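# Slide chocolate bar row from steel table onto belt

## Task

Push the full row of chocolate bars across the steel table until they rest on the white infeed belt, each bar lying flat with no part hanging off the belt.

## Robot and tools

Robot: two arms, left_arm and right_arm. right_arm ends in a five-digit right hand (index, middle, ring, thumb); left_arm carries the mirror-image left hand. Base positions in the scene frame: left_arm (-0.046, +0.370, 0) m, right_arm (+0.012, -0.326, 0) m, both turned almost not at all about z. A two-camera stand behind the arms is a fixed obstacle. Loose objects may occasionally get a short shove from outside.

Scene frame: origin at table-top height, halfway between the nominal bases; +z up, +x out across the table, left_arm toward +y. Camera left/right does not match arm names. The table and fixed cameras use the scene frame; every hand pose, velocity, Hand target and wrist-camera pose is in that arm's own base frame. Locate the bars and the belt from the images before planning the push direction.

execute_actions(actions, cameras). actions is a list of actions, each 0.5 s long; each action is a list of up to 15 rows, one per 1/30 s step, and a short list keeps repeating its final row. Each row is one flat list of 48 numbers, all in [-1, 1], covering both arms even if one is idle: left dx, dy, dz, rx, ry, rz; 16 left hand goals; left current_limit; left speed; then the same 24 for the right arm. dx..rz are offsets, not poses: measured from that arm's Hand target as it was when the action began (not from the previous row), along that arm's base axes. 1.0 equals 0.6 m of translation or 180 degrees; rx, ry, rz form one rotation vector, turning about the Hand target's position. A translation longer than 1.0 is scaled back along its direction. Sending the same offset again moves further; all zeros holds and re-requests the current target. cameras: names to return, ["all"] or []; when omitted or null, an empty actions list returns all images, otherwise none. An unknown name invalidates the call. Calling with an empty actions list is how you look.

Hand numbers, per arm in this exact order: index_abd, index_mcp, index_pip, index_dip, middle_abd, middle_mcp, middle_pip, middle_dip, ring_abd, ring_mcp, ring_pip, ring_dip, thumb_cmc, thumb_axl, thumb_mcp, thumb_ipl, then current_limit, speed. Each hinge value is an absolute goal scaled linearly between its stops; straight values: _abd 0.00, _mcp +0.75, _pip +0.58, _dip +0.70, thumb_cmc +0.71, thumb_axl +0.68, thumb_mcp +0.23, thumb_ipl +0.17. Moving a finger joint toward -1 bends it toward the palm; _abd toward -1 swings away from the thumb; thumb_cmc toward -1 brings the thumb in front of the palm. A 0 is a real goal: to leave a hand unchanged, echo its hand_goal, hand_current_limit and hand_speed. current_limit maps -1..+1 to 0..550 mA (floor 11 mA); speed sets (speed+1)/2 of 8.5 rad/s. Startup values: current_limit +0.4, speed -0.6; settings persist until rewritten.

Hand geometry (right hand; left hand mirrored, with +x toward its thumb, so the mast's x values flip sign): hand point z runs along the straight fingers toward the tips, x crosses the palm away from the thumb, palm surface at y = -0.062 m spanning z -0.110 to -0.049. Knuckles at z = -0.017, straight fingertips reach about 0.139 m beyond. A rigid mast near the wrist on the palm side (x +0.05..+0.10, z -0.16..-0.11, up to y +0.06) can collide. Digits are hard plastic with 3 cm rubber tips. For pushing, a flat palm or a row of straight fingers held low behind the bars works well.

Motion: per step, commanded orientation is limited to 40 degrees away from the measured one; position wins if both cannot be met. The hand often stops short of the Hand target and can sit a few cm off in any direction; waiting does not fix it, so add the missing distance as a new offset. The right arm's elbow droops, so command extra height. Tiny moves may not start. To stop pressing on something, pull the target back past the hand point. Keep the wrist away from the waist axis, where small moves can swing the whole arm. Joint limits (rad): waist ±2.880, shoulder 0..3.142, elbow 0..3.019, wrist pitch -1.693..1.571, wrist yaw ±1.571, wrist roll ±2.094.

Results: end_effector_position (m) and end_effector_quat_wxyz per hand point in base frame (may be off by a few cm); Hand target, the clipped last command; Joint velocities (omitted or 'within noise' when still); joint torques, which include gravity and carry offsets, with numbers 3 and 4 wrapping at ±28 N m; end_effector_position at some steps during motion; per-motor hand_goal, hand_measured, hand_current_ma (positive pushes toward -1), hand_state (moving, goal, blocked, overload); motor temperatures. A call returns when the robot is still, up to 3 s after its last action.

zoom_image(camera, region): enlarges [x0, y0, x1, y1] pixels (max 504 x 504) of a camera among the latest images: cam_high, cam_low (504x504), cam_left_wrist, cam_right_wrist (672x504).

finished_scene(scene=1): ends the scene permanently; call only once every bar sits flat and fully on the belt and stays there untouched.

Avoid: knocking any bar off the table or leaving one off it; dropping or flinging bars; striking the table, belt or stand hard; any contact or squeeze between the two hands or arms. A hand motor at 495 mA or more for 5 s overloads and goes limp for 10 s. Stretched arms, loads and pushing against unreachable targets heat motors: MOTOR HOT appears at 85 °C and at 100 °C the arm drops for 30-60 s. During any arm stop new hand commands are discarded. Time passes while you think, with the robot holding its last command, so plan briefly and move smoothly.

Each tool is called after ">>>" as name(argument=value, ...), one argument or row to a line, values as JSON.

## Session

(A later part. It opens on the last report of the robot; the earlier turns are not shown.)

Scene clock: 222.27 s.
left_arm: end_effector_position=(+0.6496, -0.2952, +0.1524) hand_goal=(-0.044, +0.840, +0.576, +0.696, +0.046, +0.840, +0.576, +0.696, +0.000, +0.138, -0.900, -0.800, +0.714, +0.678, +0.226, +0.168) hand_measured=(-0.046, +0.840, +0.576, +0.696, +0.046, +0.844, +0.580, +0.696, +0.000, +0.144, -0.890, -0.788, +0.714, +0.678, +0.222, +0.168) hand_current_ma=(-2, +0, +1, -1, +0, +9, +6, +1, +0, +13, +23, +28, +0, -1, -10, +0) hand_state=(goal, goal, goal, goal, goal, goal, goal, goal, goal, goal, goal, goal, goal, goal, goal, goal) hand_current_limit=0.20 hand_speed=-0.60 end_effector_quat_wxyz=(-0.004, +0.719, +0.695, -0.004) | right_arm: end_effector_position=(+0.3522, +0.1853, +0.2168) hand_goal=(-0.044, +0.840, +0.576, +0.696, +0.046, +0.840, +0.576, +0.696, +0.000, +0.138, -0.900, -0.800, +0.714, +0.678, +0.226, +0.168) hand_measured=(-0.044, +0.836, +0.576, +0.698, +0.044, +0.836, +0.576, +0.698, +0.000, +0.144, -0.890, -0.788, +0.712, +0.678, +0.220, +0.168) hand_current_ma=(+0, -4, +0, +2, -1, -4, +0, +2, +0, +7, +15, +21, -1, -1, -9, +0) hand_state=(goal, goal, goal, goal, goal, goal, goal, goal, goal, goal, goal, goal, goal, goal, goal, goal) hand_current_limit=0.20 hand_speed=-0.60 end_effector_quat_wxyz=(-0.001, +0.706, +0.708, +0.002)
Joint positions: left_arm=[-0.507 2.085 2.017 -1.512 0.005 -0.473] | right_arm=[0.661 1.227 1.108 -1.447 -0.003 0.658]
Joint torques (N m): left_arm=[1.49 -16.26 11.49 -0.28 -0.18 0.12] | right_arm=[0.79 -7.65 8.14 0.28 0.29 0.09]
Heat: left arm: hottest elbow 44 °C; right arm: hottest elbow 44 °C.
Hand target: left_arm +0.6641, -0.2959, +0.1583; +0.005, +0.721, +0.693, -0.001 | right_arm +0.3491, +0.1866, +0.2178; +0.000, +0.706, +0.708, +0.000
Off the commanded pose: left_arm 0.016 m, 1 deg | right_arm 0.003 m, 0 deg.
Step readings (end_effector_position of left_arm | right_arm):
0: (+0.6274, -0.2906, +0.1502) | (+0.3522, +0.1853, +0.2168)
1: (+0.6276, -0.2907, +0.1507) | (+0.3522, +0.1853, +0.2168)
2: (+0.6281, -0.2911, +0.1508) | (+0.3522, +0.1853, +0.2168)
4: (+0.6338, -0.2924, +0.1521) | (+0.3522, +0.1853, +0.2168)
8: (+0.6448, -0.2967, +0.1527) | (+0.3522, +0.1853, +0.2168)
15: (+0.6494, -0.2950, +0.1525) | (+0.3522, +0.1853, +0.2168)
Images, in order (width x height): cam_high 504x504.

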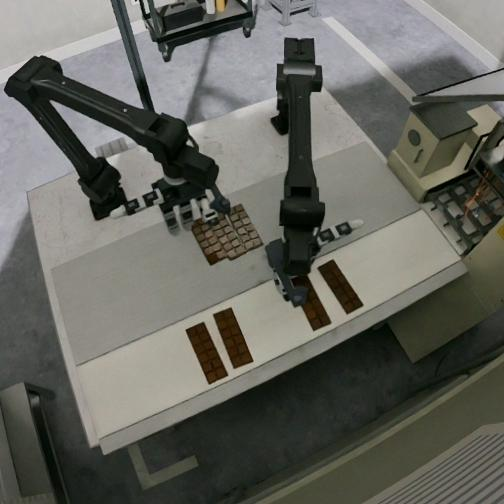

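>>> execute_actions(
  actions=[
    [[-0.04,0.03,0.09,0,0,0,-0.045,0.84,0.576,0.696,0.045,0.84,0.576,0.696,0,0.137,-0.9,-0.8,0.714,0.678,0.226,0.168,0.2,-0.6,0,0,0,0,0,0,-0.045,0.84,0.576,0.696,0.045,0.84,0.576,0.696,0,0.137,-0.9,-0.8,0.714,0.678,0.226,0.168,0.2,-0.6]],
    [[-0.06,0.16,0.01,0,0,0,-0.045,0.84,0.576,0.696,0.045,0.84,0.576,0.696,0,0.137,-0.9,-0.8,0.714,0.678,0.226,0.168,0.2,-0.6,0.03,0.02,0,0,0,0,-0.045,0.84,0.576,0.696,0.045,0.84,0.576,0.696,0,0.137,-0.9,-0.8,0.714,0.678,0.226,0.168,0.2,-0.6]],
    [[-0.15,0.1,0,0,0,0,-0.045,0.84,0.576,0.696,0.045,0.84,0.576,0.696,0,0.137,-0.9,-0.8,0.714,0.678,0.226,0.168,0.2,-0.6,0.035,0.1,0,0,0,0,-0.045,0.84,0.576,0.696,0.045,0.84,0.576,0.696,0,0.137,-0.9,-0.8,0.714,0.678,0.226,0.168,0.2,-0.6]],
  ],
  cameras=["cam_high"],
)

>>> zoom_image(
  camera="cam_high",
  region=[150, 170, 310, 330],
)

Scene clock: 225.40 s.
left_arm: end_effector_position=(+0.5106, -0.1225, +0.2165) hand_goal=(-0.044, +0.840, +0.576, +0.696, +0.046, +0.840, +0.576, +0.696, +0.000, +0.138, -0.900, -0.800, +0.714, +0.678, +0.226, +0.168) hand_measured=(-0.046, +0.836, +0.576, +0.696, +0.046, +0.836, +0.576, +0.696, +0.000, +0.142, -0.890, -0.788, +0.712, +0.678, +0.222, +0.168) hand_current_ma=(-2, -7, +0, -1, +0, -8, +1, +1, +0, +10, +23, +28, -2, -1, -10, +0) hand_state=(goal, goal, goal, goal, goal, goal, goal, goal, goal, goal, goal, goal, goal, goal, goal, goal) hand_current_limit=0.20 hand_speed=-0.60 end_effector_quat_wxyz=(-0.002, +0.717, +0.697, -0.003) | right_arm: end_effector_position=(+0.3744, +0.2484, +0.1949) hand_goal=(-0.044, +0.840, +0.576, +0.696, +0.046, +0.840, +0.576, +0.696, +0.000, +0.138, -0.900, -0.800, +0.714, +0.678, +0.226, +0.168) hand_measured=(-0.044, +0.836, +0.576, +0.698, +0.044, +0.836, +0.576, +0.698, +0.000, +0.144, -0.890, -0.788, +0.714, +0.678, +0.220, +0.168) hand_current_ma=(+0, -4, +0, +2, -1, -4, +0, +2, +0, +7, +15, +21, -1, -1, -9, +0) hand_state=(goal, goal, goal, goal, goal, goal, goal, goal, goal, goal, goal, goal, goal, goal, goal, goal) hand_current_limit=0.20 hand_speed=-0.60 end_effector_quat_wxyz=(-0.003, +0.701, +0.712, -0.026)
Joint positions: left_arm=[-0.322 1.521 1.397 -1.453 0.003 -0.293] | right_arm=[0.751 1.423 1.238 -1.439 -0.003 0.735]
Joint torques (N m): left_arm=[1.26 -10.81 7.84 0.59 -0.08 0.11] | right_arm=[0.15 -10.29 12.14 0.34 0.28 0.11]
Heat: left arm: hottest elbow 44 °C; right arm: hottest elbow 44 °C.
Hand target: left_arm +0.5142, -0.1219, +0.2182; +0.005, +0.721, +0.693, -0.001 | right_arm +0.3880, +0.2586, +0.2178; +0.000, +0.706, +0.708, +0.000
Off the commanded pose: left_arm 0.004 m, 1 deg | right_arm 0.028 m, 3 deg.
Step readings (end_effector_position of left_arm | right_arm):
0: (+0.6496, -0.2952, +0.1524) | (+0.3522, +0.1853, +0.2168)
1: (+0.6495, -0.2951, +0.1524) | (+0.3522, +0.1853, +0.2168)
2: (+0.6481, -0.2944, +0.1520) | (+0.3522, +0.1853, +0.2168)
4: (+0.6437, -0.2915, +0.1515) | (+0.3522, +0.1853, +0.2168)
8: (+0.6367, -0.2850, +0.1610) | (+0.3522, +0.1853, +0.2168)
15: (+0.6328, -0.2806, +0.1904) | (+0.3522, +0.1853, +0.2168)
16: (+0.6327, -0.2800, +0.1927) | (+0.3522, +0.1853, +0.2168)
17: (+0.6321, -0.2741, +0.1929) | (+0.3522, +0.1854, +0.2165)
19: (+0.6207, -0.2618, +0.1900) | (+0.3527, +0.1857, +0.2140)
23: (+0.5993, -0.2113, +0.1892) | (+0.3545, +0.1871, +0.2032)
30: (+0.6056, -0.1667, +0.2147) | (+0.3555, +0.1879, +0.1961)
31: (+0.6053, -0.1667, +0.2155) | (+0.3556, +0.1879, +0.1963)
32: (+0.6010, -0.1658, +0.2138) | (+0.3555, +0.1903, +0.1964)
34: (+0.5770, -0.1581, +0.2026) | (+0.3597, +0.2006, +0.1987)
38: (+0.5219, -0.1360, +0.1892) | (+0.3701, +0.2346, +0.2003)
45: (+0.5117, -0.1227, +0.2176) | (+0.3730, +0.2478, +0.1922)
Images, in order (width x height): cam_high 504x504.

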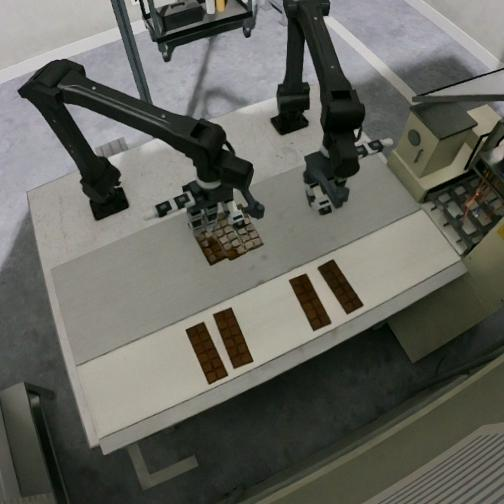

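Scaled by 3.150 from the camera's 504x504 image, which has a finer 720x720 frame.

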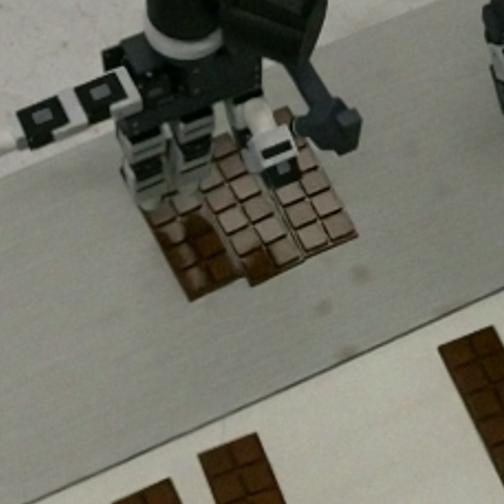

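>>> execute_actions(
  actions=[
    [[-0.1,0.02,0,0,0,0,-0.045,0.84,0.576,0.696,0.045,0.84,0.576,0.696,0,0.137,-0.9,-0.8,0.714,0.678,0.226,0.168,0.2,-0.6,0.035,0,-0.055,0,0,0,-0.045,0.84,0.576,0.696,0.045,0.84,0.576,0.696,0,0.137,-0.9,-0.8,0.714,0.678,0.226,0.168,0.2,-0.6]],
  ],
  cameras=["cam_high"],
)

>>> zoom_image(
  camera="cam_high",
  region=[150, 170, 310, 330],
)

Scene clock: 226.93 s.
left_arm: end_effector_position=(+0.4553, -0.1053, +0.2162) hand_goal=(-0.044, +0.840, +0.576, +0.696, +0.046, +0.840, +0.576, +0.696, +0.000, +0.138, -0.900, -0.800, +0.714, +0.678, +0.226, +0.168) hand_measured=(-0.046, +0.836, +0.576, +0.696, +0.046, +0.836, +0.576, +0.696, +0.000, +0.142, -0.890, -0.788, +0.712, +0.678, +0.222, +0.168) hand_current_ma=(-2, -6, +0, -1, +0, -7, +0, +1, +0, +10, +23, +28, -2, -1, -10, +0) hand_state=(goal, goal, goal, goal, goal, goal, goal, goal, goal, goal, goal, goal, goal, goal, goal, goal) hand_current_limit=0.20 hand_speed=-0.60 end_effector_quat_wxyz=(+0.001, +0.718, +0.696, -0.002) | right_arm: end_effector_position=(+0.3974, +0.2520, +0.1713) hand_goal=(-0.044, +0.840, +0.576, +0.696, +0.046, +0.840, +0.576, +0.696, +0.000, +0.138, -0.900, -0.800, +0.714, +0.678, +0.226, +0.168) hand_measured=(-0.044, +0.836, +0.576, +0.698, +0.044, +0.836, +0.576, +0.698, +0.000, +0.144, -0.890, -0.788, +0.714, +0.678, +0.220, +0.168) hand_current_ma=(+0, -4, +0, +2, -1, -4, +0, +2, +0, +7, +15, +21, -1, -1, -9, +0) hand_state=(goal, goal, goal, goal, goal, goal, goal, goal, goal, goal, goal, goal, goal, goal, goal, goal) hand_current_limit=0.20 hand_speed=-0.60 end_effector_quat_wxyz=(-0.002, +0.707, +0.707, -0.022)
Joint positions: left_arm=[-0.324 1.367 1.233 -1.437 0.004 -0.292] | right_arm=[0.722 1.483 1.238 -1.368 -0.001 0.723]
Joint torques (N m): left_arm=[-0.03 -9 7.73 0.32 -0.09 -0.06] | right_arm=[-0.32 -11.16 9.99 0.84 0.22 -0.11]
Heat: left arm: hottest elbow 44 °C; right arm: hottest elbow 44 °C.
Hand target: left_arm +0.4543, -0.1098, +0.2183; +0.005, +0.721, +0.693, +0.000 | right_arm +0.4091, +0.2585, +0.1847; +0.000, +0.706, +0.708, +0.000
Off the commanded pose: left_arm 0.005 m, 1 deg | right_arm 0.019 m, 3 deg.
Step readings (end_effector_position of left_arm | right_arm):
0: (+0.5106, -0.1226, +0.2165) | (+0.3744, +0.2484, +0.1949)
1: (+0.5102, -0.1224, +0.2158) | (+0.3744, +0.2484, +0.1949)
2: (+0.5078, -0.1216, +0.2139) | (+0.3752, +0.2485, +0.1947)
4: (+0.4950, -0.1174, +0.2064) | (+0.3799, +0.2504, +0.1928)
8: (+0.4629, -0.1068, +0.1995) | (+0.3917, +0.2523, +0.1822)
15: (+0.4556, -0.1052, +0.2164) | (+0.3974, +0.2519, +0.1713)
Images, in order (width x height): cam_high 504x504.

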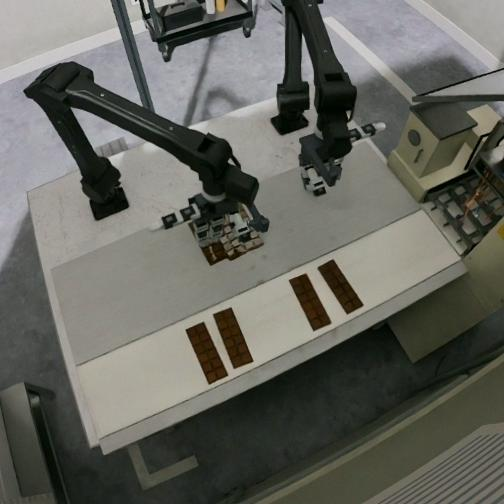

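Scaled by 3.150 from the camera's 504x504 image, which has a finer 720x720 frame.

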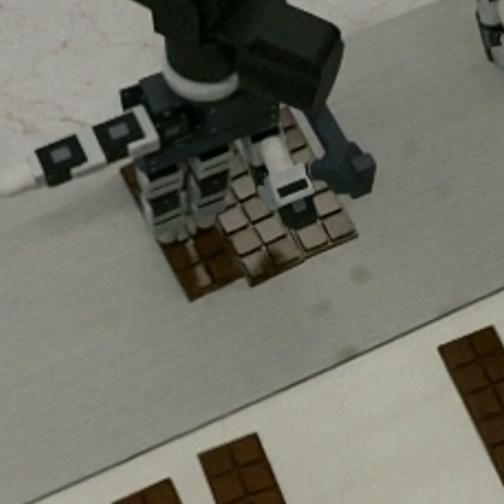

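>>> execute_actions(
  actions=[
    [[-0.12,0.02,0,0,0,0,-0.045,0.84,0.576,0.696,0.045,0.84,0.576,0.696,0,0.137,-0.9,-0.8,0.714,0.678,0.226,0.168,0.2,-0.6,0,-0.025,0,0,0,0,-0.045,0.84,0.576,0.696,0.045,0.84,0.576,0.696,0,0.137,-0.9,-0.8,0.714,0.678,0.226,0.168,0.2,-0.6]],
    [[0,0,0,0,0,0,-0.045,0.84,0.576,0.696,0.045,0.84,0.576,0.696,0,0.137,-0.9,-0.8,0.714,0.678,0.226,0.168,0.2,-0.6,0,0,-0.06,0,0,0,-0.045,0.84,0.576,0.696,0.045,0.84,0.576,0.696,0,0.137,-0.9,-0.8,0.714,0.678,0.226,0.168,0.2,-0.6]],
  ],
  cameras=["cam_high"],
)

>>> zoom_image(
  camera="cam_high",
  region=[150, 170, 310, 330],
)

Scene clock: 229.33 s.
left_arm: end_effector_position=(+0.3857, -0.0963, +0.2185) hand_goal=(-0.044, +0.840, +0.576, +0.696, +0.046, +0.840, +0.576, +0.696, +0.000, +0.138, -0.900, -0.800, +0.714, +0.678, +0.226, +0.168) hand_measured=(-0.046, +0.836, +0.576, +0.696, +0.046, +0.836, +0.576, +0.696, +0.000, +0.142, -0.890, -0.788, +0.712, +0.678, +0.222, +0.168) hand_current_ma=(-2, -7, +0, -1, +0, -8, +0, +1, +0, +9, +23, +28, -2, -1, -10, +0) hand_state=(goal, goal, goal, goal, goal, goal, goal, goal, goal, goal, goal, goal, goal, goal, goal, goal) hand_current_limit=0.20 hand_speed=-0.60 end_effector_quat_wxyz=(+0.009, +0.723, +0.691, +0.001) | right_arm: end_effector_position=(+0.4084, +0.2462, +0.1711) hand_goal=(-0.044, +0.840, +0.576, +0.696, +0.046, +0.840, +0.576, +0.696, +0.000, +0.138, -0.900, -0.800, +0.714, +0.678, +0.226, +0.168) hand_measured=(-0.042, +0.844, +0.578, +0.698, +0.064, +0.856, +0.588, +0.700, +0.000, +0.144, -0.890, -0.788, +0.714, +0.678, +0.220, +0.168) hand_current_ma=(+1, +4, +2, +2, +27, +31, +19, +6, +0, +10, +15, +21, -1, -1, -10, +0) hand_state=(goal, goal, goal, goal, goal, goal, goal, goal, goal, goal, goal, goal, goal, goal, goal, goal) hand_current_limit=0.20 hand_speed=-0.60 end_effector_quat_wxyz=(+0.003, +0.707, +0.707, +0.013)
Joint positions: left_arm=[-0.362 1.172 1.065 -1.448 0.006 -0.317] | right_arm=[0.696 1.453 1.195 -1.286 0.003 0.695]
Joint torques (N m): left_arm=[0.09 -5.95 7.87 -0.18 -0.17 -0.2] | right_arm=[-0.5 -8.23 5.81 1.5 0.02 -0.12]
Heat: left arm: hottest elbow 44 °C; right arm: hottest elbow 44 °C.
Hand target: left_arm +0.3822, -0.0977, +0.2182; +0.004, +0.721, +0.693, +0.000 | right_arm +0.4091, +0.2435, +0.1488; +0.000, +0.706, +0.708, +0.000
Off the commanded pose: left_arm 0.004 m, 1 deg | right_arm 0.022 m, 1 deg.
Step readings (end_effector_position of left_arm | right_arm):
0: (+0.4553, -0.1053, +0.2162) | (+0.3975, +0.2520, +0.1713)
1: (+0.4548, -0.1051, +0.2153) | (+0.3975, +0.2520, +0.1713)
2: (+0.4515, -0.1045, +0.2134) | (+0.3978, +0.2517, +0.1713)
4: (+0.4355, -0.1014, +0.2058) | (+0.3997, +0.2497, +0.1713)
8: (+0.3964, -0.0954, +0.2010) | (+0.4026, +0.2465, +0.1725)
15: (+0.3860, -0.0969, +0.2189) | (+0.4045, +0.2439, +0.1756)
16: (+0.3860, -0.0968, +0.2189) | (+0.4046, +0.2437, +0.1753)
17: (+0.3859, -0.0967, +0.2187) | (+0.4050, +0.2442, +0.1741)
19: (+0.3858, -0.0965, +0.2185) | (+0.4061, +0.2451, +0.1687)
23: (+0.3857, -0.0964, +0.2185) | (+0.4083, +0.2466, +0.1706)
30: (+0.3857, -0.0963, +0.2185) | (+0.4082, +0.2462, +0.1709)
Images, in order (width x height): cam_high 504x504.

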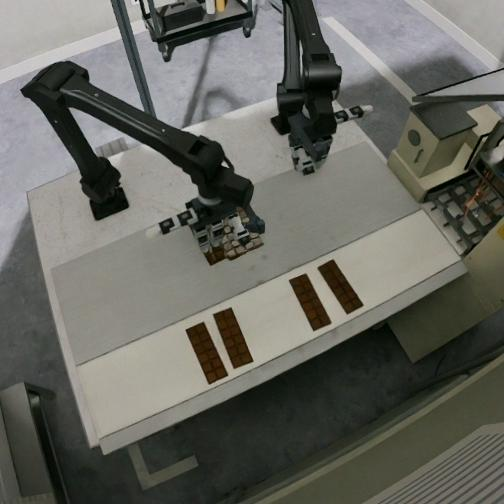

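Scaled by 3.150 from the camera's 504x504 image, which has a finer 720x720 frame.

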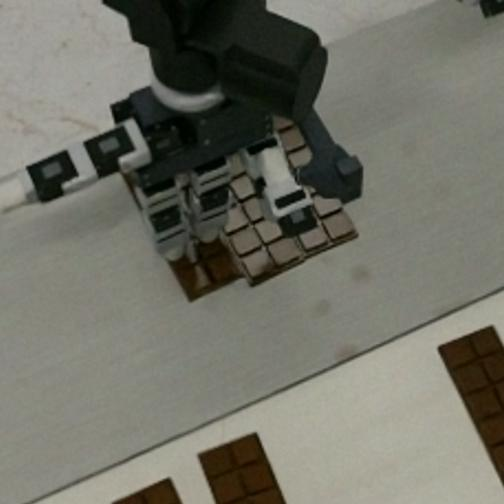

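>>> execute_actions(
  actions=[
    [[0,0,0,0,0,0,-0.045,0.84,0.576,0.696,0.045,0.84,0.576,0.696,0,0.137,-0.9,-0.8,0.714,0.678,0.226,0.168,0.2,-0.6,-0.042,0.015,0.07,0,0,0,-0.045,0.84,0.576,0.696,0.045,0.84,0.576,0.696,0,0.137,-0.9,-0.8,0.714,0.678,0.226,0.168,0.2,-0.6]],
  ],
  cameras=["cam_high"],
)

>>> zoom_image(
  camera="cam_high",
  region=[150, 170, 310, 330],
)

Scene clock: 231.37 s.
left_arm: end_effector_position=(+0.3857, -0.0963, +0.2185) hand_goal=(-0.044, +0.840, +0.576, +0.696, +0.046, +0.840, +0.576, +0.696, +0.000, +0.138, -0.900, -0.800, +0.714, +0.678, +0.226, +0.168) hand_measured=(-0.046, +0.836, +0.576, +0.696, +0.046, +0.836, +0.576, +0.696, +0.000, +0.142, -0.890, -0.788, +0.712, +0.678, +0.222, +0.168) hand_current_ma=(-2, -7, +0, -1, +0, -8, +0, +1, +0, +9, +23, +28, -2, -1, -10, +0) hand_state=(goal, goal, goal, goal, goal, goal, goal, goal, goal, goal, goal, goal, goal, goal, goal, goal) hand_current_limit=0.20 hand_speed=-0.60 end_effector_quat_wxyz=(+0.009, +0.723, +0.691, +0.001) | right_arm: end_effector_position=(+0.3828, +0.2489, +0.1748) hand_goal=(-0.044, +0.840, +0.576, +0.696, +0.046, +0.840, +0.576, +0.696, +0.000, +0.138, -0.900, -0.800, +0.714, +0.678, +0.226, +0.168) hand_measured=(-0.044, +0.840, +0.578, +0.698, +0.048, +0.836, +0.576, +0.698, +0.000, +0.144, -0.890, -0.788, +0.714, +0.678, +0.220, +0.168) hand_current_ma=(+0, -1, +1, +2, +2, -3, +0, +1, +0, +10, +15, +21, -1, -1, -10, +0) hand_state=(goal, goal, goal, goal, goal, goal, goal, goal, goal, goal, goal, goal, goal, goal, goal, goal) hand_current_limit=0.20 hand_speed=-0.60 end_effector_quat_wxyz=(-0.001, +0.704, +0.710, -0.013)
Joint positions: left_arm=[-0.362 1.172 1.065 -1.448 0.006 -0.317] | right_arm=[0.739 1.436 1.195 -1.356 -0.001 0.731]
Joint torques (N m): left_arm=[0.09 -5.95 7.87 -0.18 -0.17 -0.19] | right_arm=[0.56 -11.75 9.44 0.08 0.21 0.09]
Heat: left arm: hottest elbow 44 °C; right arm: hottest elbow 44 °C.
Hand target: left_arm +0.3822, -0.0977, +0.2182; +0.004, +0.721, +0.693, +0.000 | right_arm +0.3838, +0.2524, +0.1906; +0.000, +0.706, +0.708, +0.000
Off the commanded pose: left_arm 0.004 m, 1 deg | right_arm 0.016 m, 2 deg.
Step readings (end_effector_position of left_arm | right_arm):
0: (+0.3857, -0.0963, +0.2185) | (+0.4083, +0.2462, +0.1710)
1: (+0.3857, -0.0963, +0.2185) | (+0.4083, +0.2461, +0.1711)
2: (+0.3857, -0.0963, +0.2185) | (+0.4081, +0.2460, +0.1718)
4: (+0.3857, -0.0963, +0.2185) | (+0.4043, +0.2448, +0.1727)
8: (+0.3857, -0.0963, +0.2185) | (+0.3913, +0.2468, +0.1721)
15: (+0.3857, -0.0963, +0.2185) | (+0.3833, +0.2496, +0.1743)
Images, in order (width x height): cam_high 504x504.

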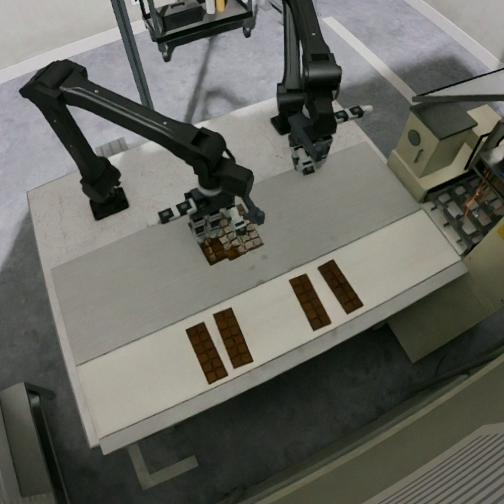

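Scaled by 3.150 from the camera's 504x504 image, which has a finer 720x720 frame.

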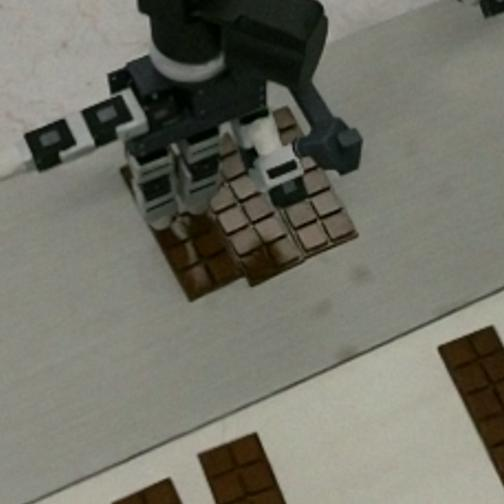

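>>> execute_actions(
  actions=[
    [[0,0,0,0,0,0,-0.045,0.84,0.576,0.696,0.045,0.84,0.576,0.696,0,0.137,-0.9,-0.8,0.714,0.678,0.226,0.168,0.2,-0.6,0.005,-0.005,-0.08,0,0,0,-0.045,0.84,0.576,0.696,0.045,0.84,0.576,0.696,0,0.137,-0.9,-0.8,0.714,0.678,0.226,0.168,0.2,-0.6]],
    [[0,0,0,0,0,0,-0.045,0.84,0.576,0.696,0.045,0.84,0.576,0.696,0,0.137,-0.9,-0.8,0.714,0.678,0.226,0.168,0.2,-0.6,0,-0.06,0,0,0,0,-0.045,0.84,0.576,0.696,0.045,0.84,0.576,0.696,0,0.137,-0.9,-0.8,0.714,0.678,0.226,0.168,0.2,-0.6]],
  ],
  cameras=["cam_high"],
)

>>> zoom_image(
  camera="cam_high",
  region=[150, 170, 310, 330],
)

Scene clock: 233.47 s.
left_arm: end_effector_position=(+0.3857, -0.0963, +0.2185) hand_goal=(-0.044, +0.840, +0.576, +0.696, +0.046, +0.840, +0.576, +0.696, +0.000, +0.138, -0.900, -0.800, +0.714, +0.678, +0.226, +0.168) hand_measured=(-0.046, +0.836, +0.576, +0.696, +0.046, +0.836, +0.576, +0.696, +0.000, +0.142, -0.890, -0.788, +0.712, +0.678, +0.222, +0.168) hand_current_ma=(-2, -7, +0, -1, +0, -8, +0, +1, +0, +9, +23, +28, -2, -1, -10, +0) hand_state=(goal, goal, goal, goal, goal, goal, goal, goal, goal, goal, goal, goal, goal, goal, goal, goal) hand_current_limit=0.20 hand_speed=-0.60 end_effector_quat_wxyz=(+0.009, +0.723, +0.691, +0.001) | right_arm: end_effector_position=(+0.3886, +0.2302, +0.1710) hand_goal=(-0.044, +0.840, +0.576, +0.696, +0.046, +0.840, +0.576, +0.696, +0.000, +0.138, -0.900, -0.800, +0.714, +0.678, +0.226, +0.168) hand_measured=(-0.108, +0.858, +0.588, +0.702, +0.038, +0.854, +0.590, +0.704, +0.000, +0.146, -0.890, -0.788, +0.714, +0.678, +0.220, +0.168) hand_current_ma=(-153, +36, +21, +7, -10, +28, +24, +10, +0, +12, +15, +21, -1, -1, -10, +0) hand_state=(blocked, goal, goal, goal, goal, goal, goal, goal, goal, goal, goal, goal, goal, goal, goal, goal) hand_current_limit=0.20 hand_speed=-0.60 end_effector_quat_wxyz=(-0.006, +0.703, +0.710, +0.033)
Joint positions: left_arm=[-0.362 1.172 1.065 -1.448 0.006 -0.317] | right_arm=[0.687 1.362 1.099 -1.244 -0.018 0.677]
Joint torques (N m): left_arm=[0.09 -5.95 7.87 -0.18 -0.18 -0.19] | right_arm=[-1.32 -7.18 4.97 0.79 0.85 -0.2]
Heat: left arm: hottest elbow 43 °C; right arm: hottest elbow 44 °C.
Hand target: left_arm +0.3822, -0.0977, +0.2182; +0.004, +0.721, +0.693, +0.000 | right_arm +0.3867, +0.2135, +0.1426; +0.000, +0.706, +0.708, +0.000
Off the commanded pose: left_arm 0.004 m, 1 deg | right_arm 0.033 m, 4 deg.
Step readings (end_effector_position of left_arm | right_arm):
0: (+0.3857, -0.0963, +0.2185) | (+0.3828, +0.2488, +0.1748)
1: (+0.3857, -0.0963, +0.2185) | (+0.3828, +0.2488, +0.1748)
2: (+0.3857, -0.0963, +0.2185) | (+0.3830, +0.2490, +0.1741)
4: (+0.3857, -0.0963, +0.2185) | (+0.3844, +0.2504, +0.1690)
8: (+0.3857, -0.0963, +0.2185) | (+0.3868, +0.2521, +0.1697)
15: (+0.3857, -0.0963, +0.2185) | (+0.3869, +0.2518, +0.1704)
16: (+0.3857, -0.0963, +0.2185) | (+0.3868, +0.2517, +0.1703)
17: (+0.3857, -0.0963, +0.2185) | (+0.3871, +0.2499, +0.1701)
19: (+0.3857, -0.0963, +0.2185) | (+0.3872, +0.2456, +0.1710)
23: (+0.3857, -0.0963, +0.2185) | (+0.3867, +0.2334, +0.1712)
30: (+0.3857, -0.0963, +0.2185) | (+0.3884, +0.2296, +0.1710)
Images, in order (width x height): cam_high 504x504.

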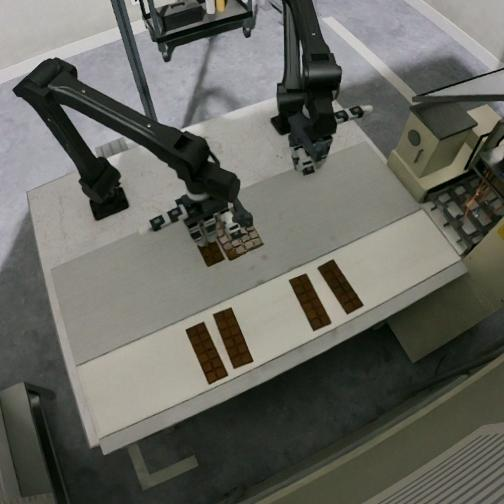

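Scaled by 3.150 from the camera's 504x504 image, which has a finer 720x720 frame.

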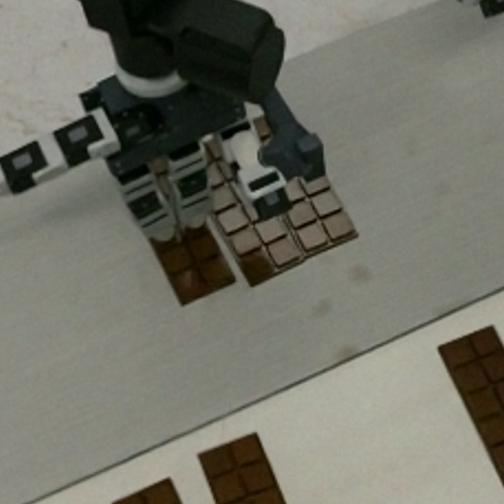

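>>> execute_actions(
  actions=[
    [[0,0,0,0,0,0,-0.045,0.84,0.576,0.696,0.045,0.84,0.576,0.696,0,0.137,-0.9,-0.8,0.714,0.678,0.226,0.168,0.2,-0.6,0,-0.09,0.01,0,0,0,-0.045,0.84,0.576,0.696,0.045,0.84,0.576,0.696,0,0.137,-0.9,-0.8,0.714,0.678,0.226,0.168,0.2,-0.6]],
  ],
  cameras=["cam_high"],
)

>>> zoom_image(
  camera="cam_high",
  region=[130, 170, 290, 330],
)

Scene clock: 235.03 s.
left_arm: end_effector_position=(+0.3857, -0.0963, +0.2185) hand_goal=(-0.044, +0.840, +0.576, +0.696, +0.046, +0.840, +0.576, +0.696, +0.000, +0.138, -0.900, -0.800, +0.714, +0.678, +0.226, +0.168) hand_measured=(-0.046, +0.836, +0.576, +0.696, +0.046, +0.836, +0.576, +0.696, +0.000, +0.142, -0.890, -0.788, +0.712, +0.678, +0.222, +0.168) hand_current_ma=(-2, -7, +0, -1, +0, -8, +0, +1, +0, +9, +23, +28, -2, -1, -10, +0) hand_state=(goal, goal, goal, goal, goal, goal, goal, goal, goal, goal, goal, goal, goal, goal, goal, goal) hand_current_limit=0.20 hand_speed=-0.60 end_effector_quat_wxyz=(+0.009, +0.723, +0.691, +0.001) | right_arm: end_effector_position=(+0.3940, +0.1719, +0.1717) hand_goal=(-0.044, +0.840, +0.576, +0.696, +0.046, +0.840, +0.576, +0.696, +0.000, +0.138, -0.900, -0.800, +0.714, +0.678, +0.226, +0.168) hand_measured=(-0.104, +0.860, +0.590, +0.704, +0.032, +0.844, +0.582, +0.700, +0.000, +0.146, -0.890, -0.788, +0.714, +0.678, +0.220, +0.168) hand_current_ma=(-138, +42, +25, +10, -20, +6, +8, +4, +0, +12, +15, +21, -1, -1, -10, +0) hand_state=(blocked, goal, goal, goal, goal, goal, goal, goal, goal, goal, goal, goal, goal, goal, goal, goal) hand_current_limit=0.20 hand_speed=-0.60 end_effector_quat_wxyz=(+0.000, +0.707, +0.706, +0.034)
Joint positions: left_arm=[-0.362 1.172 1.065 -1.448 0.006 -0.317] | right_arm=[0.556 1.283 1.026 -1.247 -0.015 0.557]
Joint torques (N m): left_arm=[0.09 -5.95 7.87 -0.18 -0.17 -0.19] | right_arm=[-0.62 -6.12 5.71 0.21 0.74 -0.18]
Heat: left arm: hottest elbow 43 °C; right arm: hottest elbow 43 °C.
Hand target: left_arm +0.3822, -0.0977, +0.2182; +0.004, +0.721, +0.693, +0.000 | right_arm +0.3869, +0.1595, +0.1487; +0.000, +0.706, +0.708, +0.000
Off the commanded pose: left_arm 0.004 m, 1 deg | right_arm 0.027 m, 4 deg.
Step readings (end_effector_position of left_arm | right_arm):
0: (+0.3857, -0.0963, +0.2185) | (+0.3886, +0.2303, +0.1710)
1: (+0.3857, -0.0963, +0.2185) | (+0.3885, +0.2300, +0.1709)
2: (+0.3857, -0.0963, +0.2185) | (+0.3881, +0.2285, +0.1706)
4: (+0.3857, -0.0963, +0.2185) | (+0.3877, +0.2188, +0.1709)
8: (+0.3857, -0.0963, +0.2185) | (+0.3905, +0.1846, +0.1718)
15: (+0.3857, -0.0963, +0.2185) | (+0.3937, +0.1706, +0.1716)
Images, in order (width x height): cam_high 504x504.

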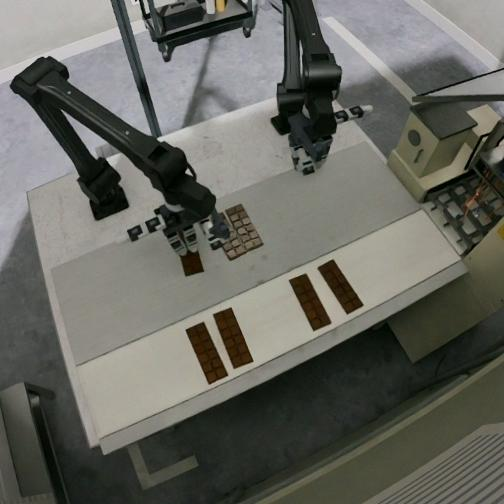

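Scaled by 3.150 from the camera's 504x504 image, which has a finer 720x720 frame.

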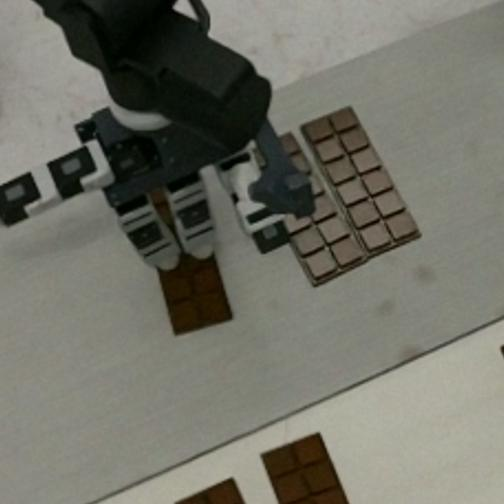

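>>> execute_actions(
  actions=[
    [[-0.02,-0.1,0,0,0,0,-0.045,0.84,0.576,0.696,0.045,0.84,0.576,0.696,0,0.137,-0.9,-0.8,0.714,0.678,0.226,0.168,0.2,-0.6,0,-0.11,0,0,0,0,-0.045,0.84,0.576,0.696,0.045,0.84,0.576,0.696,0,0.137,-0.9,-0.8,0.714,0.678,0.226,0.168,0.2,-0.6]],
    [[-0.03,-0.16,0,0,0,0,-0.045,0.84,0.576,0.696,0.045,0.84,0.576,0.696,0,0.137,-0.9,-0.8,0.714,0.678,0.226,0.168,0.2,-0.6,0,-0.1,0,0,0,0,-0.045,0.84,0.576,0.696,0.045,0.84,0.576,0.696,0,0.137,-0.9,-0.8,0.714,0.678,0.226,0.168,0.2,-0.6]],
  ],
  cameras=["cam_high"],
)

>>> zoom_image(
  camera="cam_high",
  region=[90, 200, 290, 400],
)

Scene clock: 237.40 s.
left_arm: end_effector_position=(+0.3382, -0.2459, +0.2011) hand_goal=(-0.044, +0.840, +0.576, +0.696, +0.046, +0.840, +0.576, +0.696, +0.000, +0.138, -0.900, -0.800, +0.714, +0.678, +0.226, +0.168) hand_measured=(-0.044, +0.836, +0.576, +0.696, +0.046, +0.836, +0.576, +0.696, +0.000, +0.142, -0.890, -0.788, +0.712, +0.678, +0.222, +0.168) hand_current_ma=(-1, -7, +0, -1, +0, -8, +0, +1, +0, +9, +23, +28, -2, -1, -10, +0) hand_state=(goal, goal, goal, goal, goal, goal, goal, goal, goal, goal, goal, goal, goal, goal, goal, goal) hand_current_limit=0.20 hand_speed=-0.60 end_effector_quat_wxyz=(-0.015, +0.729, +0.684, -0.003) | right_arm: end_effector_position=(+0.3970, +0.0431, +0.1721) hand_goal=(-0.044, +0.840, +0.576, +0.696, +0.046, +0.840, +0.576, +0.696, +0.000, +0.138, -0.900, -0.800, +0.714, +0.678, +0.226, +0.168) hand_measured=(-0.066, +0.860, +0.592, +0.704, +0.008, +0.838, +0.574, +0.696, +0.000, +0.146, -0.890, -0.788, +0.714, +0.678, +0.220, +0.168) hand_current_ma=(-36, +41, +29, +12, -78, -2, -1, +0, +0, +12, +15, +21, -1, -1, -10, +0) hand_state=(blocked, goal, goal, goal, blocked, goal, goal, goal, goal, goal, goal, goal, goal, goal, goal, goal) hand_current_limit=0.20 hand_speed=-0.60 end_effector_quat_wxyz=(+0.011, +0.706, +0.708, +0.031)
Joint positions: left_arm=[-0.804 1.324 1.156 -1.433 0.005 -0.739] | right_arm=[0.2 1.157 0.919 -1.269 -0.016 0.198]
Joint torques (N m): left_arm=[1.38 -7 11.3 0.09 -0.23 -0.22] | right_arm=[-0.91 -4.13 5.79 0.28 0.73 -0.17]
Heat: left arm: hottest elbow 43 °C; right arm: hottest elbow 43 °C.
Hand target: left_arm +0.3522, -0.2538, +0.2183; +0.004, +0.721, +0.693, -0.001 | right_arm +0.3869, +0.0335, +0.1488; +0.000, +0.706, +0.708, +0.000
Off the commanded pose: left_arm 0.023 m, 3 deg | right_arm 0.027 m, 4 deg.
Step readings (end_effector_position of left_arm | right_arm):
0: (+0.3857, -0.0963, +0.2185) | (+0.3941, +0.1720, +0.1717)
1: (+0.3855, -0.0967, +0.2185) | (+0.3939, +0.1719, +0.1715)
2: (+0.3845, -0.0992, +0.2185) | (+0.3934, +0.1704, +0.1709)
4: (+0.3800, -0.1110, +0.2183) | (+0.3921, +0.1596, +0.1709)
8: (+0.3650, -0.1483, +0.2142) | (+0.3927, +0.1188, +0.1716)
15: (+0.3607, -0.1563, +0.2065) | (+0.3950, +0.1023, +0.1716)
16: (+0.3605, -0.1560, +0.2063) | (+0.3953, +0.1026, +0.1716)
17: (+0.3597, -0.1572, +0.2060) | (+0.3951, +0.1016, +0.1711)
19: (+0.3537, -0.1739, +0.2048) | (+0.3946, +0.0916, +0.1711)
23: (+0.3366, -0.2303, +0.2016) | (+0.3948, +0.0539, +0.1719)
30: (+0.3363, -0.2476, +0.1978) | (+0.3963, +0.0408, +0.1720)
Images, in order (width x height): cam_high 504x504.

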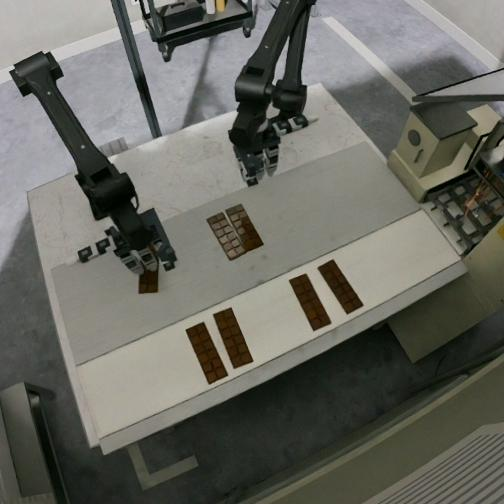

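Scaled by 2.520 from the camera's 504x504 image, which has a finer 720x720 frame.

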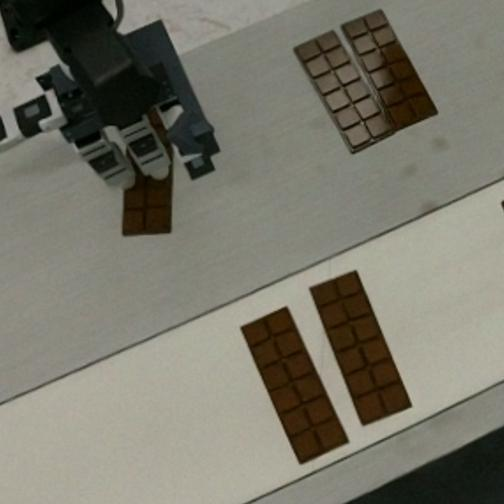

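>>> execute_actions(
  actions=[
    [[-0.015,-0.09,0,0,0,0,-0.045,0.84,0.576,0.696,0.045,0.84,0.576,0.696,0,0.137,-0.9,-0.8,0.714,0.678,0.226,0.168,0.2,-0.6,0,0.015,0.11,0,0,0,-0.045,0.84,0.576,0.696,0.045,0.84,0.576,0.696,0,0.137,-0.9,-0.8,0.714,0.678,0.226,0.168,0.2,-0.6]],
    [[-0.015,-0.09,0,0,0,0,-0.045,0.84,0.576,0.696,0.045,0.84,0.576,0.696,0,0.137,-0.9,-0.8,0.714,0.678,0.226,0.168,0.2,-0.6,-0.18,0.075,0,0,0,0,-0.045,0.84,0.576,0.696,0.045,0.84,0.576,0.696,0,0.137,-0.9,-0.8,0.714,0.678,0.226,0.168,0.2,-0.6]],
  ],
  cameras=["cam_high"],
)

>>> zoom_image(
  camera="cam_high",
  region=[90, 170, 290, 370],
)

Scene clock: 241.87 s.
left_arm: end_effector_position=(+0.3245, -0.3527, +0.2025) hand_goal=(-0.044, +0.840, +0.576, +0.696, +0.046, +0.840, +0.576, +0.696, +0.000, +0.138, -0.900, -0.800, +0.714, +0.678, +0.226, +0.168) hand_measured=(-0.044, +0.836, +0.576, +0.696, +0.046, +0.836, +0.576, +0.696, +0.000, +0.142, -0.890, -0.788, +0.712, +0.678, +0.222, +0.168) hand_current_ma=(-1, -7, +0, -1, +0, -8, +0, +1, +0, +9, +23, +28, -2, -1, -10, +0) hand_state=(goal, goal, goal, goal, goal, goal, goal, goal, goal, goal, goal, goal, goal, goal, goal, goal) hand_current_limit=0.20 hand_speed=-0.60 end_effector_quat_wxyz=(-0.011, +0.728, +0.685, +0.001) | right_arm: end_effector_position=(+0.2804, +0.0864, +0.2140) hand_goal=(-0.044, +0.840, +0.576, +0.696, +0.046, +0.840, +0.576, +0.696, +0.000, +0.138, -0.900, -0.800, +0.714, +0.678, +0.226, +0.168) hand_measured=(-0.046, +0.838, +0.578, +0.698, +0.044, +0.836, +0.572, +0.694, +0.000, +0.146, -0.890, -0.788, +0.712, +0.678, +0.220, +0.168) hand_current_ma=(-2, -2, +1, +2, -2, -4, -3, -1, +0, +11, +15, +21, -1, -1, -10, +0) hand_state=(goal, goal, goal, goal, goal, goal, goal, goal, goal, goal, goal, goal, goal, goal, goal, goal) hand_current_limit=0.20 hand_speed=-0.60 end_effector_quat_wxyz=(+0.000, +0.705, +0.710, +0.006)
Joint positions: left_arm=[-0.997 1.516 1.354 -1.432 0.001 -0.937] | right_arm=[0.506 0.897 0.877 -1.539 -0.004 0.499]
Joint torques (N m): left_arm=[1.14 -9.7 11.29 -0.27 -0.22 -0.2] | right_arm=[1.08 -2.14 8.72 0.13 0.28 0.08]
Heat: left arm: hottest elbow 43 °C; right arm: hottest elbow 43 °C.
Hand target: left_arm +0.3343, -0.3617, +0.2183; +0.005, +0.721, +0.693, +0.000 | right_arm +0.2789, +0.0876, +0.2147; +0.000, +0.706, +0.708, +0.000
Off the commanded pose: left_arm 0.021 m, 2 deg | right_arm 0.002 m, 1 deg.
Step readings (end_effector_position of left_arm | right_arm):
0: (+0.3382, -0.2458, +0.2011) | (+0.3970, +0.0431, +0.1721)
1: (+0.3383, -0.2458, +0.2011) | (+0.3966, +0.0430, +0.1719)
2: (+0.3386, -0.2469, +0.2017) | (+0.3942, +0.0425, +0.1718)
4: (+0.3393, -0.2557, +0.2036) | (+0.3858, +0.0388, +0.1716)
8: (+0.3352, -0.2864, +0.2047) | (+0.3714, +0.0355, +0.1736)
15: (+0.3305, -0.2973, +0.1993) | (+0.3754, +0.0370, +0.1883)
16: (+0.3307, -0.2974, +0.1996) | (+0.3751, +0.0372, +0.1887)
17: (+0.3309, -0.2993, +0.2007) | (+0.3723, +0.0385, +0.1895)
19: (+0.3330, -0.3083, +0.2042) | (+0.3577, +0.0500, +0.1913)
23: (+0.3295, -0.3396, +0.2073) | (+0.3099, +0.0771, +0.1998)
30: (+0.3234, -0.3520, +0.1999) | (+0.2838, +0.0885, +0.2144)
Images, in order (width x height): cam_high 504x504.

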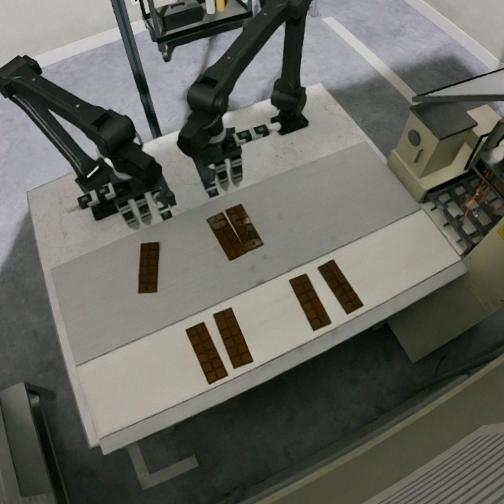

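Scaled by 2.520 from the camera's 504x504 image, which has a finer 720x720 frame.

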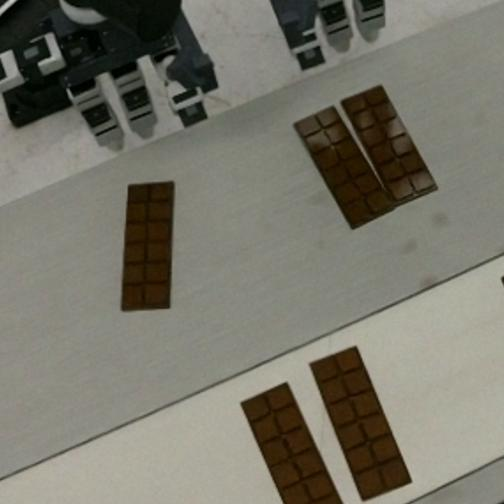

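>>> execute_actions(
  actions=[
    [[0.026,-0.014,-0.095,0,0,0,-0.045,0.84,0.576,0.696,0.045,0.84,0.576,0.696,0,0.137,-0.9,-0.8,0.714,0.678,0.226,0.168,0.2,-0.6,0,0,0,0,0,0,-0.045,0.84,0.576,0.696,0.045,0.84,0.576,0.696,0,0.137,-0.9,-0.8,0.714,0.678,0.226,0.168,0.2,-0.6]],
  ],
  cameras=["cam_high"],
)

>>> zoom_image(
  camera="cam_high",
  region=[160, 150, 300, 290],
)

Scene clock: 244.60 s.
left_arm: end_effector_position=(+0.3439, -0.3688, +0.1591) hand_goal=(-0.044, +0.840, +0.576, +0.696, +0.046, +0.840, +0.576, +0.696, +0.000, +0.138, -0.900, -0.800, +0.714, +0.678, +0.226, +0.168) hand_measured=(-0.044, +0.836, +0.576, +0.696, +0.046, +0.836, +0.576, +0.696, +0.000, +0.142, -0.890, -0.788, +0.712, +0.678, +0.222, +0.168) hand_current_ma=(-1, -7, +0, -1, +0, -8, +0, +1, +0, +9, +23, +28, -2, -1, -10, +0) hand_state=(goal, goal, goal, goal, goal, goal, goal, goal, goal, goal, goal, goal, goal, goal, goal, goal) hand_current_limit=0.20 hand_speed=-0.60 end_effector_quat_wxyz=(-0.003, +0.723, +0.691, +0.000) | right_arm: end_effector_position=(+0.2802, +0.0863, +0.2141) hand_goal=(-0.044, +0.840, +0.576, +0.696, +0.046, +0.840, +0.576, +0.696, +0.000, +0.138, -0.900, -0.800, +0.714, +0.678, +0.226, +0.168) hand_measured=(-0.046, +0.838, +0.578, +0.698, +0.044, +0.836, +0.572, +0.694, +0.000, +0.146, -0.890, -0.788, +0.712, +0.678, +0.220, +0.168) hand_current_ma=(-2, -2, +1, +2, -2, -4, -3, -1, +0, +11, +15, +21, -1, -1, -10, +0) hand_state=(goal, goal, goal, goal, goal, goal, goal, goal, goal, goal, goal, goal, goal, goal, goal, goal) hand_current_limit=0.20 hand_speed=-0.60 end_effector_quat_wxyz=(+0.000, +0.706, +0.708, +0.006)
Joint positions: left_arm=[-0.982 1.595 1.328 -1.311 0.001 -0.937] | right_arm=[0.508 0.897 0.877 -1.539 -0.003 0.505]
Joint torques (N m): left_arm=[1.55 -11.28 8.09 0.5 -0.22 -0.02] | right_arm=[1.2 -1.9 8.68 0.18 0.29 0.09]
Heat: left arm: hottest elbow 44 °C; right arm: hottest elbow 43 °C.
Hand target: left_arm +0.3499, -0.3702, +0.1612; +0.004, +0.721, +0.693, +0.000 | right_arm +0.2789, +0.0875, +0.2147; +0.000, +0.706, +0.708, +0.000
Off the commanded pose: left_arm 0.007 m, 1 deg | right_arm 0.002 m, 1 deg.
Step readings (end_effector_position of left_arm | right_arm):
0: (+0.3245, -0.3527, +0.2025) | (+0.2804, +0.0863, +0.2140)
1: (+0.3246, -0.3528, +0.2023) | (+0.2804, +0.0863, +0.2140)
2: (+0.3253, -0.3538, +0.2021) | (+0.2804, +0.0863, +0.2140)
4: (+0.3309, -0.3605, +0.1993) | (+0.2804, +0.0863, +0.2140)
8: (+0.3404, -0.3696, +0.1823) | (+0.2803, +0.0863, +0.2141)
15: (+0.3432, -0.3687, +0.1590) | (+0.2802, +0.0863, +0.2141)
Images, in order (width x height): cam_high 504x504.

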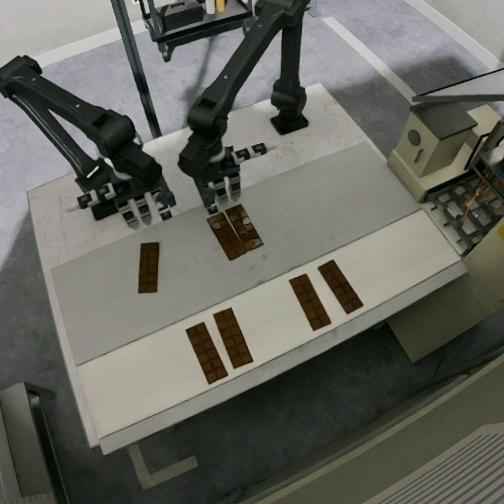

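Scaled by 3.600 from the camera's 504x504 image, which has a finer 720x720 frame.

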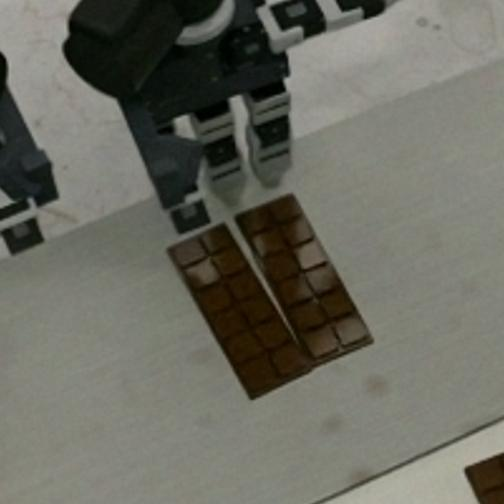

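>>> execute_actions(
  actions=[
    [[0.06,0.018,0.003,0,0,0,-0.045,0.84,0.576,0.696,0.045,0.84,0.576,0.696,0,0.137,-0.9,-0.8,0.714,0.678,0.226,0.168,0.2,-0.6,0,0,0,0,0,0,-0.045,0.84,0.576,0.696,0.045,0.84,0.576,0.696,0,0.137,-0.9,-0.8,0.714,0.678,0.226,0.168,0.2,-0.6]],
  ],
  cameras=["cam_high"],
)

>>> zoom_image(
  camera="cam_high",
  region=[160, 170, 300, 310],
)

Scene clock: 246.13 s.
left_arm: end_effector_position=(+0.3747, -0.3457, +0.1574) hand_goal=(-0.044, +0.840, +0.576, +0.696, +0.046, +0.840, +0.576, +0.696, +0.000, +0.138, -0.900, -0.800, +0.714, +0.678, +0.226, +0.168) hand_measured=(-0.040, +0.838, +0.576, +0.696, +0.048, +0.858, +0.588, +0.700, +0.000, +0.142, -0.890, -0.788, +0.714, +0.678, +0.222, +0.168) hand_current_ma=(+7, -4, +0, +0, +3, +45, +25, +9, +0, +9, +23, +28, -1, -1, -10, +0) hand_state=(goal, goal, goal, goal, goal, goal, goal, goal, goal, goal, goal, goal, goal, goal, goal, goal) hand_current_limit=0.20 hand_speed=-0.60 end_effector_quat_wxyz=(-0.005, +0.716, +0.698, +0.000) | right_arm: end_effector_position=(+0.2802, +0.0863, +0.2141) hand_goal=(-0.044, +0.840, +0.576, +0.696, +0.046, +0.840, +0.576, +0.696, +0.000, +0.138, -0.900, -0.800, +0.714, +0.678, +0.226, +0.168) hand_measured=(-0.046, +0.838, +0.578, +0.698, +0.044, +0.836, +0.572, +0.694, +0.000, +0.146, -0.890, -0.788, +0.712, +0.678, +0.220, +0.168) hand_current_ma=(-2, -2, +1, +2, -2, -4, -3, -1, +0, +11, +15, +21, -1, -1, -10, +0) hand_state=(goal, goal, goal, goal, goal, goal, goal, goal, goal, goal, goal, goal, goal, goal, goal, goal) hand_current_limit=0.20 hand_speed=-0.60 end_effector_quat_wxyz=(+0.000, +0.706, +0.708, +0.006)
Joint positions: left_arm=[-0.902 1.6 1.331 -1.311 0 -0.877] | right_arm=[0.508 0.897 0.877 -1.539 -0.003 0.505]
Joint torques (N m): left_arm=[0.91 -9.58 10.73 0.08 -0.16 0.1] | right_arm=[1.03 -1.67 8.68 0.16 0.28 0.08]
Heat: left arm: hottest elbow 44 °C; right arm: hottest elbow 43 °C.
Hand target: left_arm +0.3858, -0.3594, +0.1631; +0.005, +0.721, +0.693, -0.001 | right_arm +0.2789, +0.0875, +0.2147; +0.000, +0.706, +0.708, +0.000
Off the commanded pose: left_arm 0.019 m, 1 deg | right_arm 0.002 m, 1 deg.
Step readings (end_effector_position of left_arm | right_arm):
0: (+0.3439, -0.3688, +0.1591) | (+0.2802, +0.0863, +0.2141)
1: (+0.3440, -0.3687, +0.1591) | (+0.2802, +0.0863, +0.2141)
2: (+0.3459, -0.3672, +0.1591) | (+0.2802, +0.0863, +0.2141)
4: (+0.3497, -0.3647, +0.1588) | (+0.2802, +0.0863, +0.2141)
8: (+0.3654, -0.3514, +0.1571) | (+0.2802, +0.0863, +0.2141)
15: (+0.3742, -0.3452, +0.1572) | (+0.2802, +0.0863, +0.2141)
Images, in order (width x height): cam_high 504x504.

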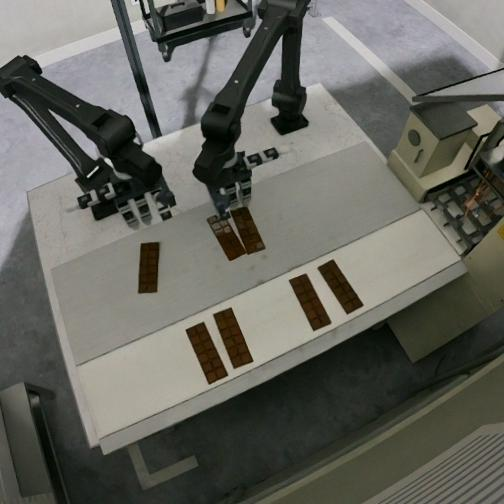

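Scaled by 3.600 from the camera's 504x504 image, which has a finer 720x720 frame.

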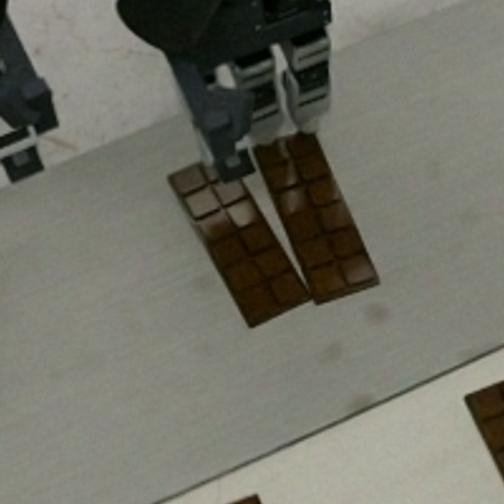

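>>> execute_actions(
  actions=[
    [[0.08,0.012,-0.007,0,0,0,-0.045,0.84,0.576,0.696,0.045,0.84,0.576,0.696,0,0.137,-0.9,-0.8,0.714,0.678,0.226,0.168,0.2,-0.6,0,0,0,0,0,0,-0.045,0.84,0.576,0.696,0.045,0.84,0.576,0.696,0,0.137,-0.9,-0.8,0.714,0.678,0.226,0.168,0.2,-0.6]],
  ],
  cameras=["cam_high"],
)

>>> zoom_image(
  camera="cam_high",
  region=[180, 190, 340, 350],
)

Scene clock: 247.70 s.
left_arm: end_effector_position=(+0.4239, -0.3404, +0.1581) hand_goal=(-0.044, +0.840, +0.576, +0.696, +0.046, +0.840, +0.576, +0.696, +0.000, +0.138, -0.900, -0.800, +0.714, +0.678, +0.226, +0.168) hand_measured=(-0.042, +0.840, +0.578, +0.698, +0.048, +0.860, +0.590, +0.702, +0.000, +0.142, -0.890, -0.788, +0.714, +0.678, +0.222, +0.168) hand_current_ma=(+2, +1, +4, +2, +2, +55, +33, +12, +0, +9, +23, +28, -1, -1, -10, +0) hand_state=(goal, goal, goal, goal, goal, goal, goal, goal, goal, goal, goal, goal, goal, goal, goal, goal) hand_current_limit=0.20 hand_speed=-0.60 end_effector_quat_wxyz=(+0.001, +0.715, +0.699, +0.000) | right_arm: end_effector_position=(+0.2802, +0.0863, +0.2141) hand_goal=(-0.044, +0.840, +0.576, +0.696, +0.046, +0.840, +0.576, +0.696, +0.000, +0.138, -0.900, -0.800, +0.714, +0.678, +0.226, +0.168) hand_measured=(-0.046, +0.838, +0.578, +0.698, +0.044, +0.836, +0.572, +0.694, +0.000, +0.146, -0.890, -0.788, +0.712, +0.678, +0.220, +0.168) hand_current_ma=(-2, -2, +1, +2, -2, -4, -3, -1, +0, +11, +15, +21, -1, -1, -10, +0) hand_state=(goal, goal, goal, goal, goal, goal, goal, goal, goal, goal, goal, goal, goal, goal, goal, goal) hand_current_limit=0.20 hand_speed=-0.60 end_effector_quat_wxyz=(+0.000, +0.706, +0.708, +0.006)
Joint positions: left_arm=[-0.817 1.663 1.41 -1.315 0 -0.793] | right_arm=[0.508 0.897 0.877 -1.539 -0.003 0.505]
Joint torques (N m): left_arm=[0.73 -10.17 10.48 0.01 -0.12 0.13] | right_arm=[1.08 -1.85 8.73 0.18 0.28 0.09]
Heat: left arm: hottest elbow 44 °C; right arm: hottest elbow 43 °C.
Hand target: left_arm +0.4338, -0.3522, +0.1588; +0.004, +0.721, +0.693, -0.001 | right_arm +0.2789, +0.0875, +0.2147; +0.000, +0.706, +0.708, +0.000
Off the commanded pose: left_arm 0.015 m, 1 deg | right_arm 0.002 m, 1 deg.
Step readings (end_effector_position of left_arm | right_arm):
0: (+0.3747, -0.3457, +0.1574) | (+0.2802, +0.0863, +0.2141)
1: (+0.3748, -0.3459, +0.1574) | (+0.2802, +0.0863, +0.2141)
2: (+0.3767, -0.3460, +0.1575) | (+0.2802, +0.0863, +0.2141)
4: (+0.3832, -0.3482, +0.1571) | (+0.2802, +0.0863, +0.2141)
8: (+0.4076, -0.3456, +0.1575) | (+0.2802, +0.0863, +0.2141)
15: (+0.4235, -0.3399, +0.1580) | (+0.2802, +0.0863, +0.2141)
Images, in order (width x height): cam_high 504x504.

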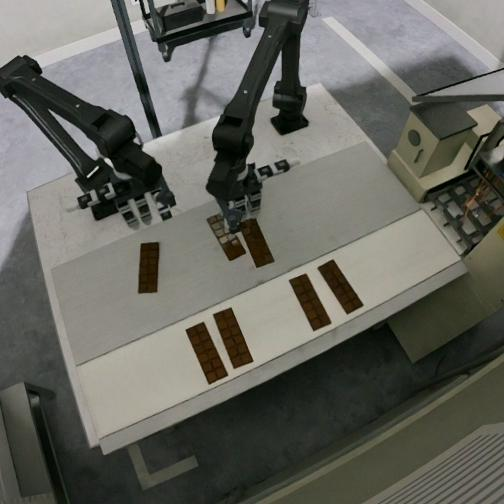

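Scaled by 3.150 from the camera's 504x504 image, which has a finer 720x720 frame.

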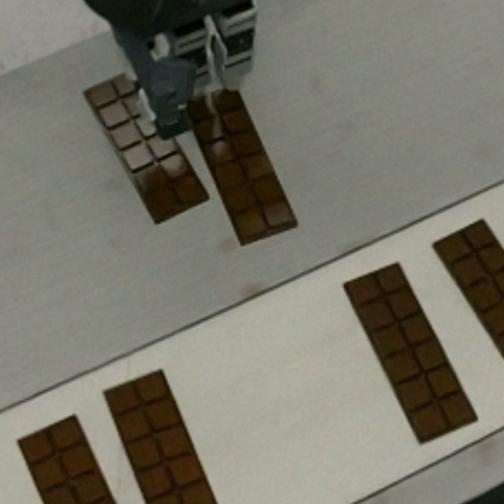

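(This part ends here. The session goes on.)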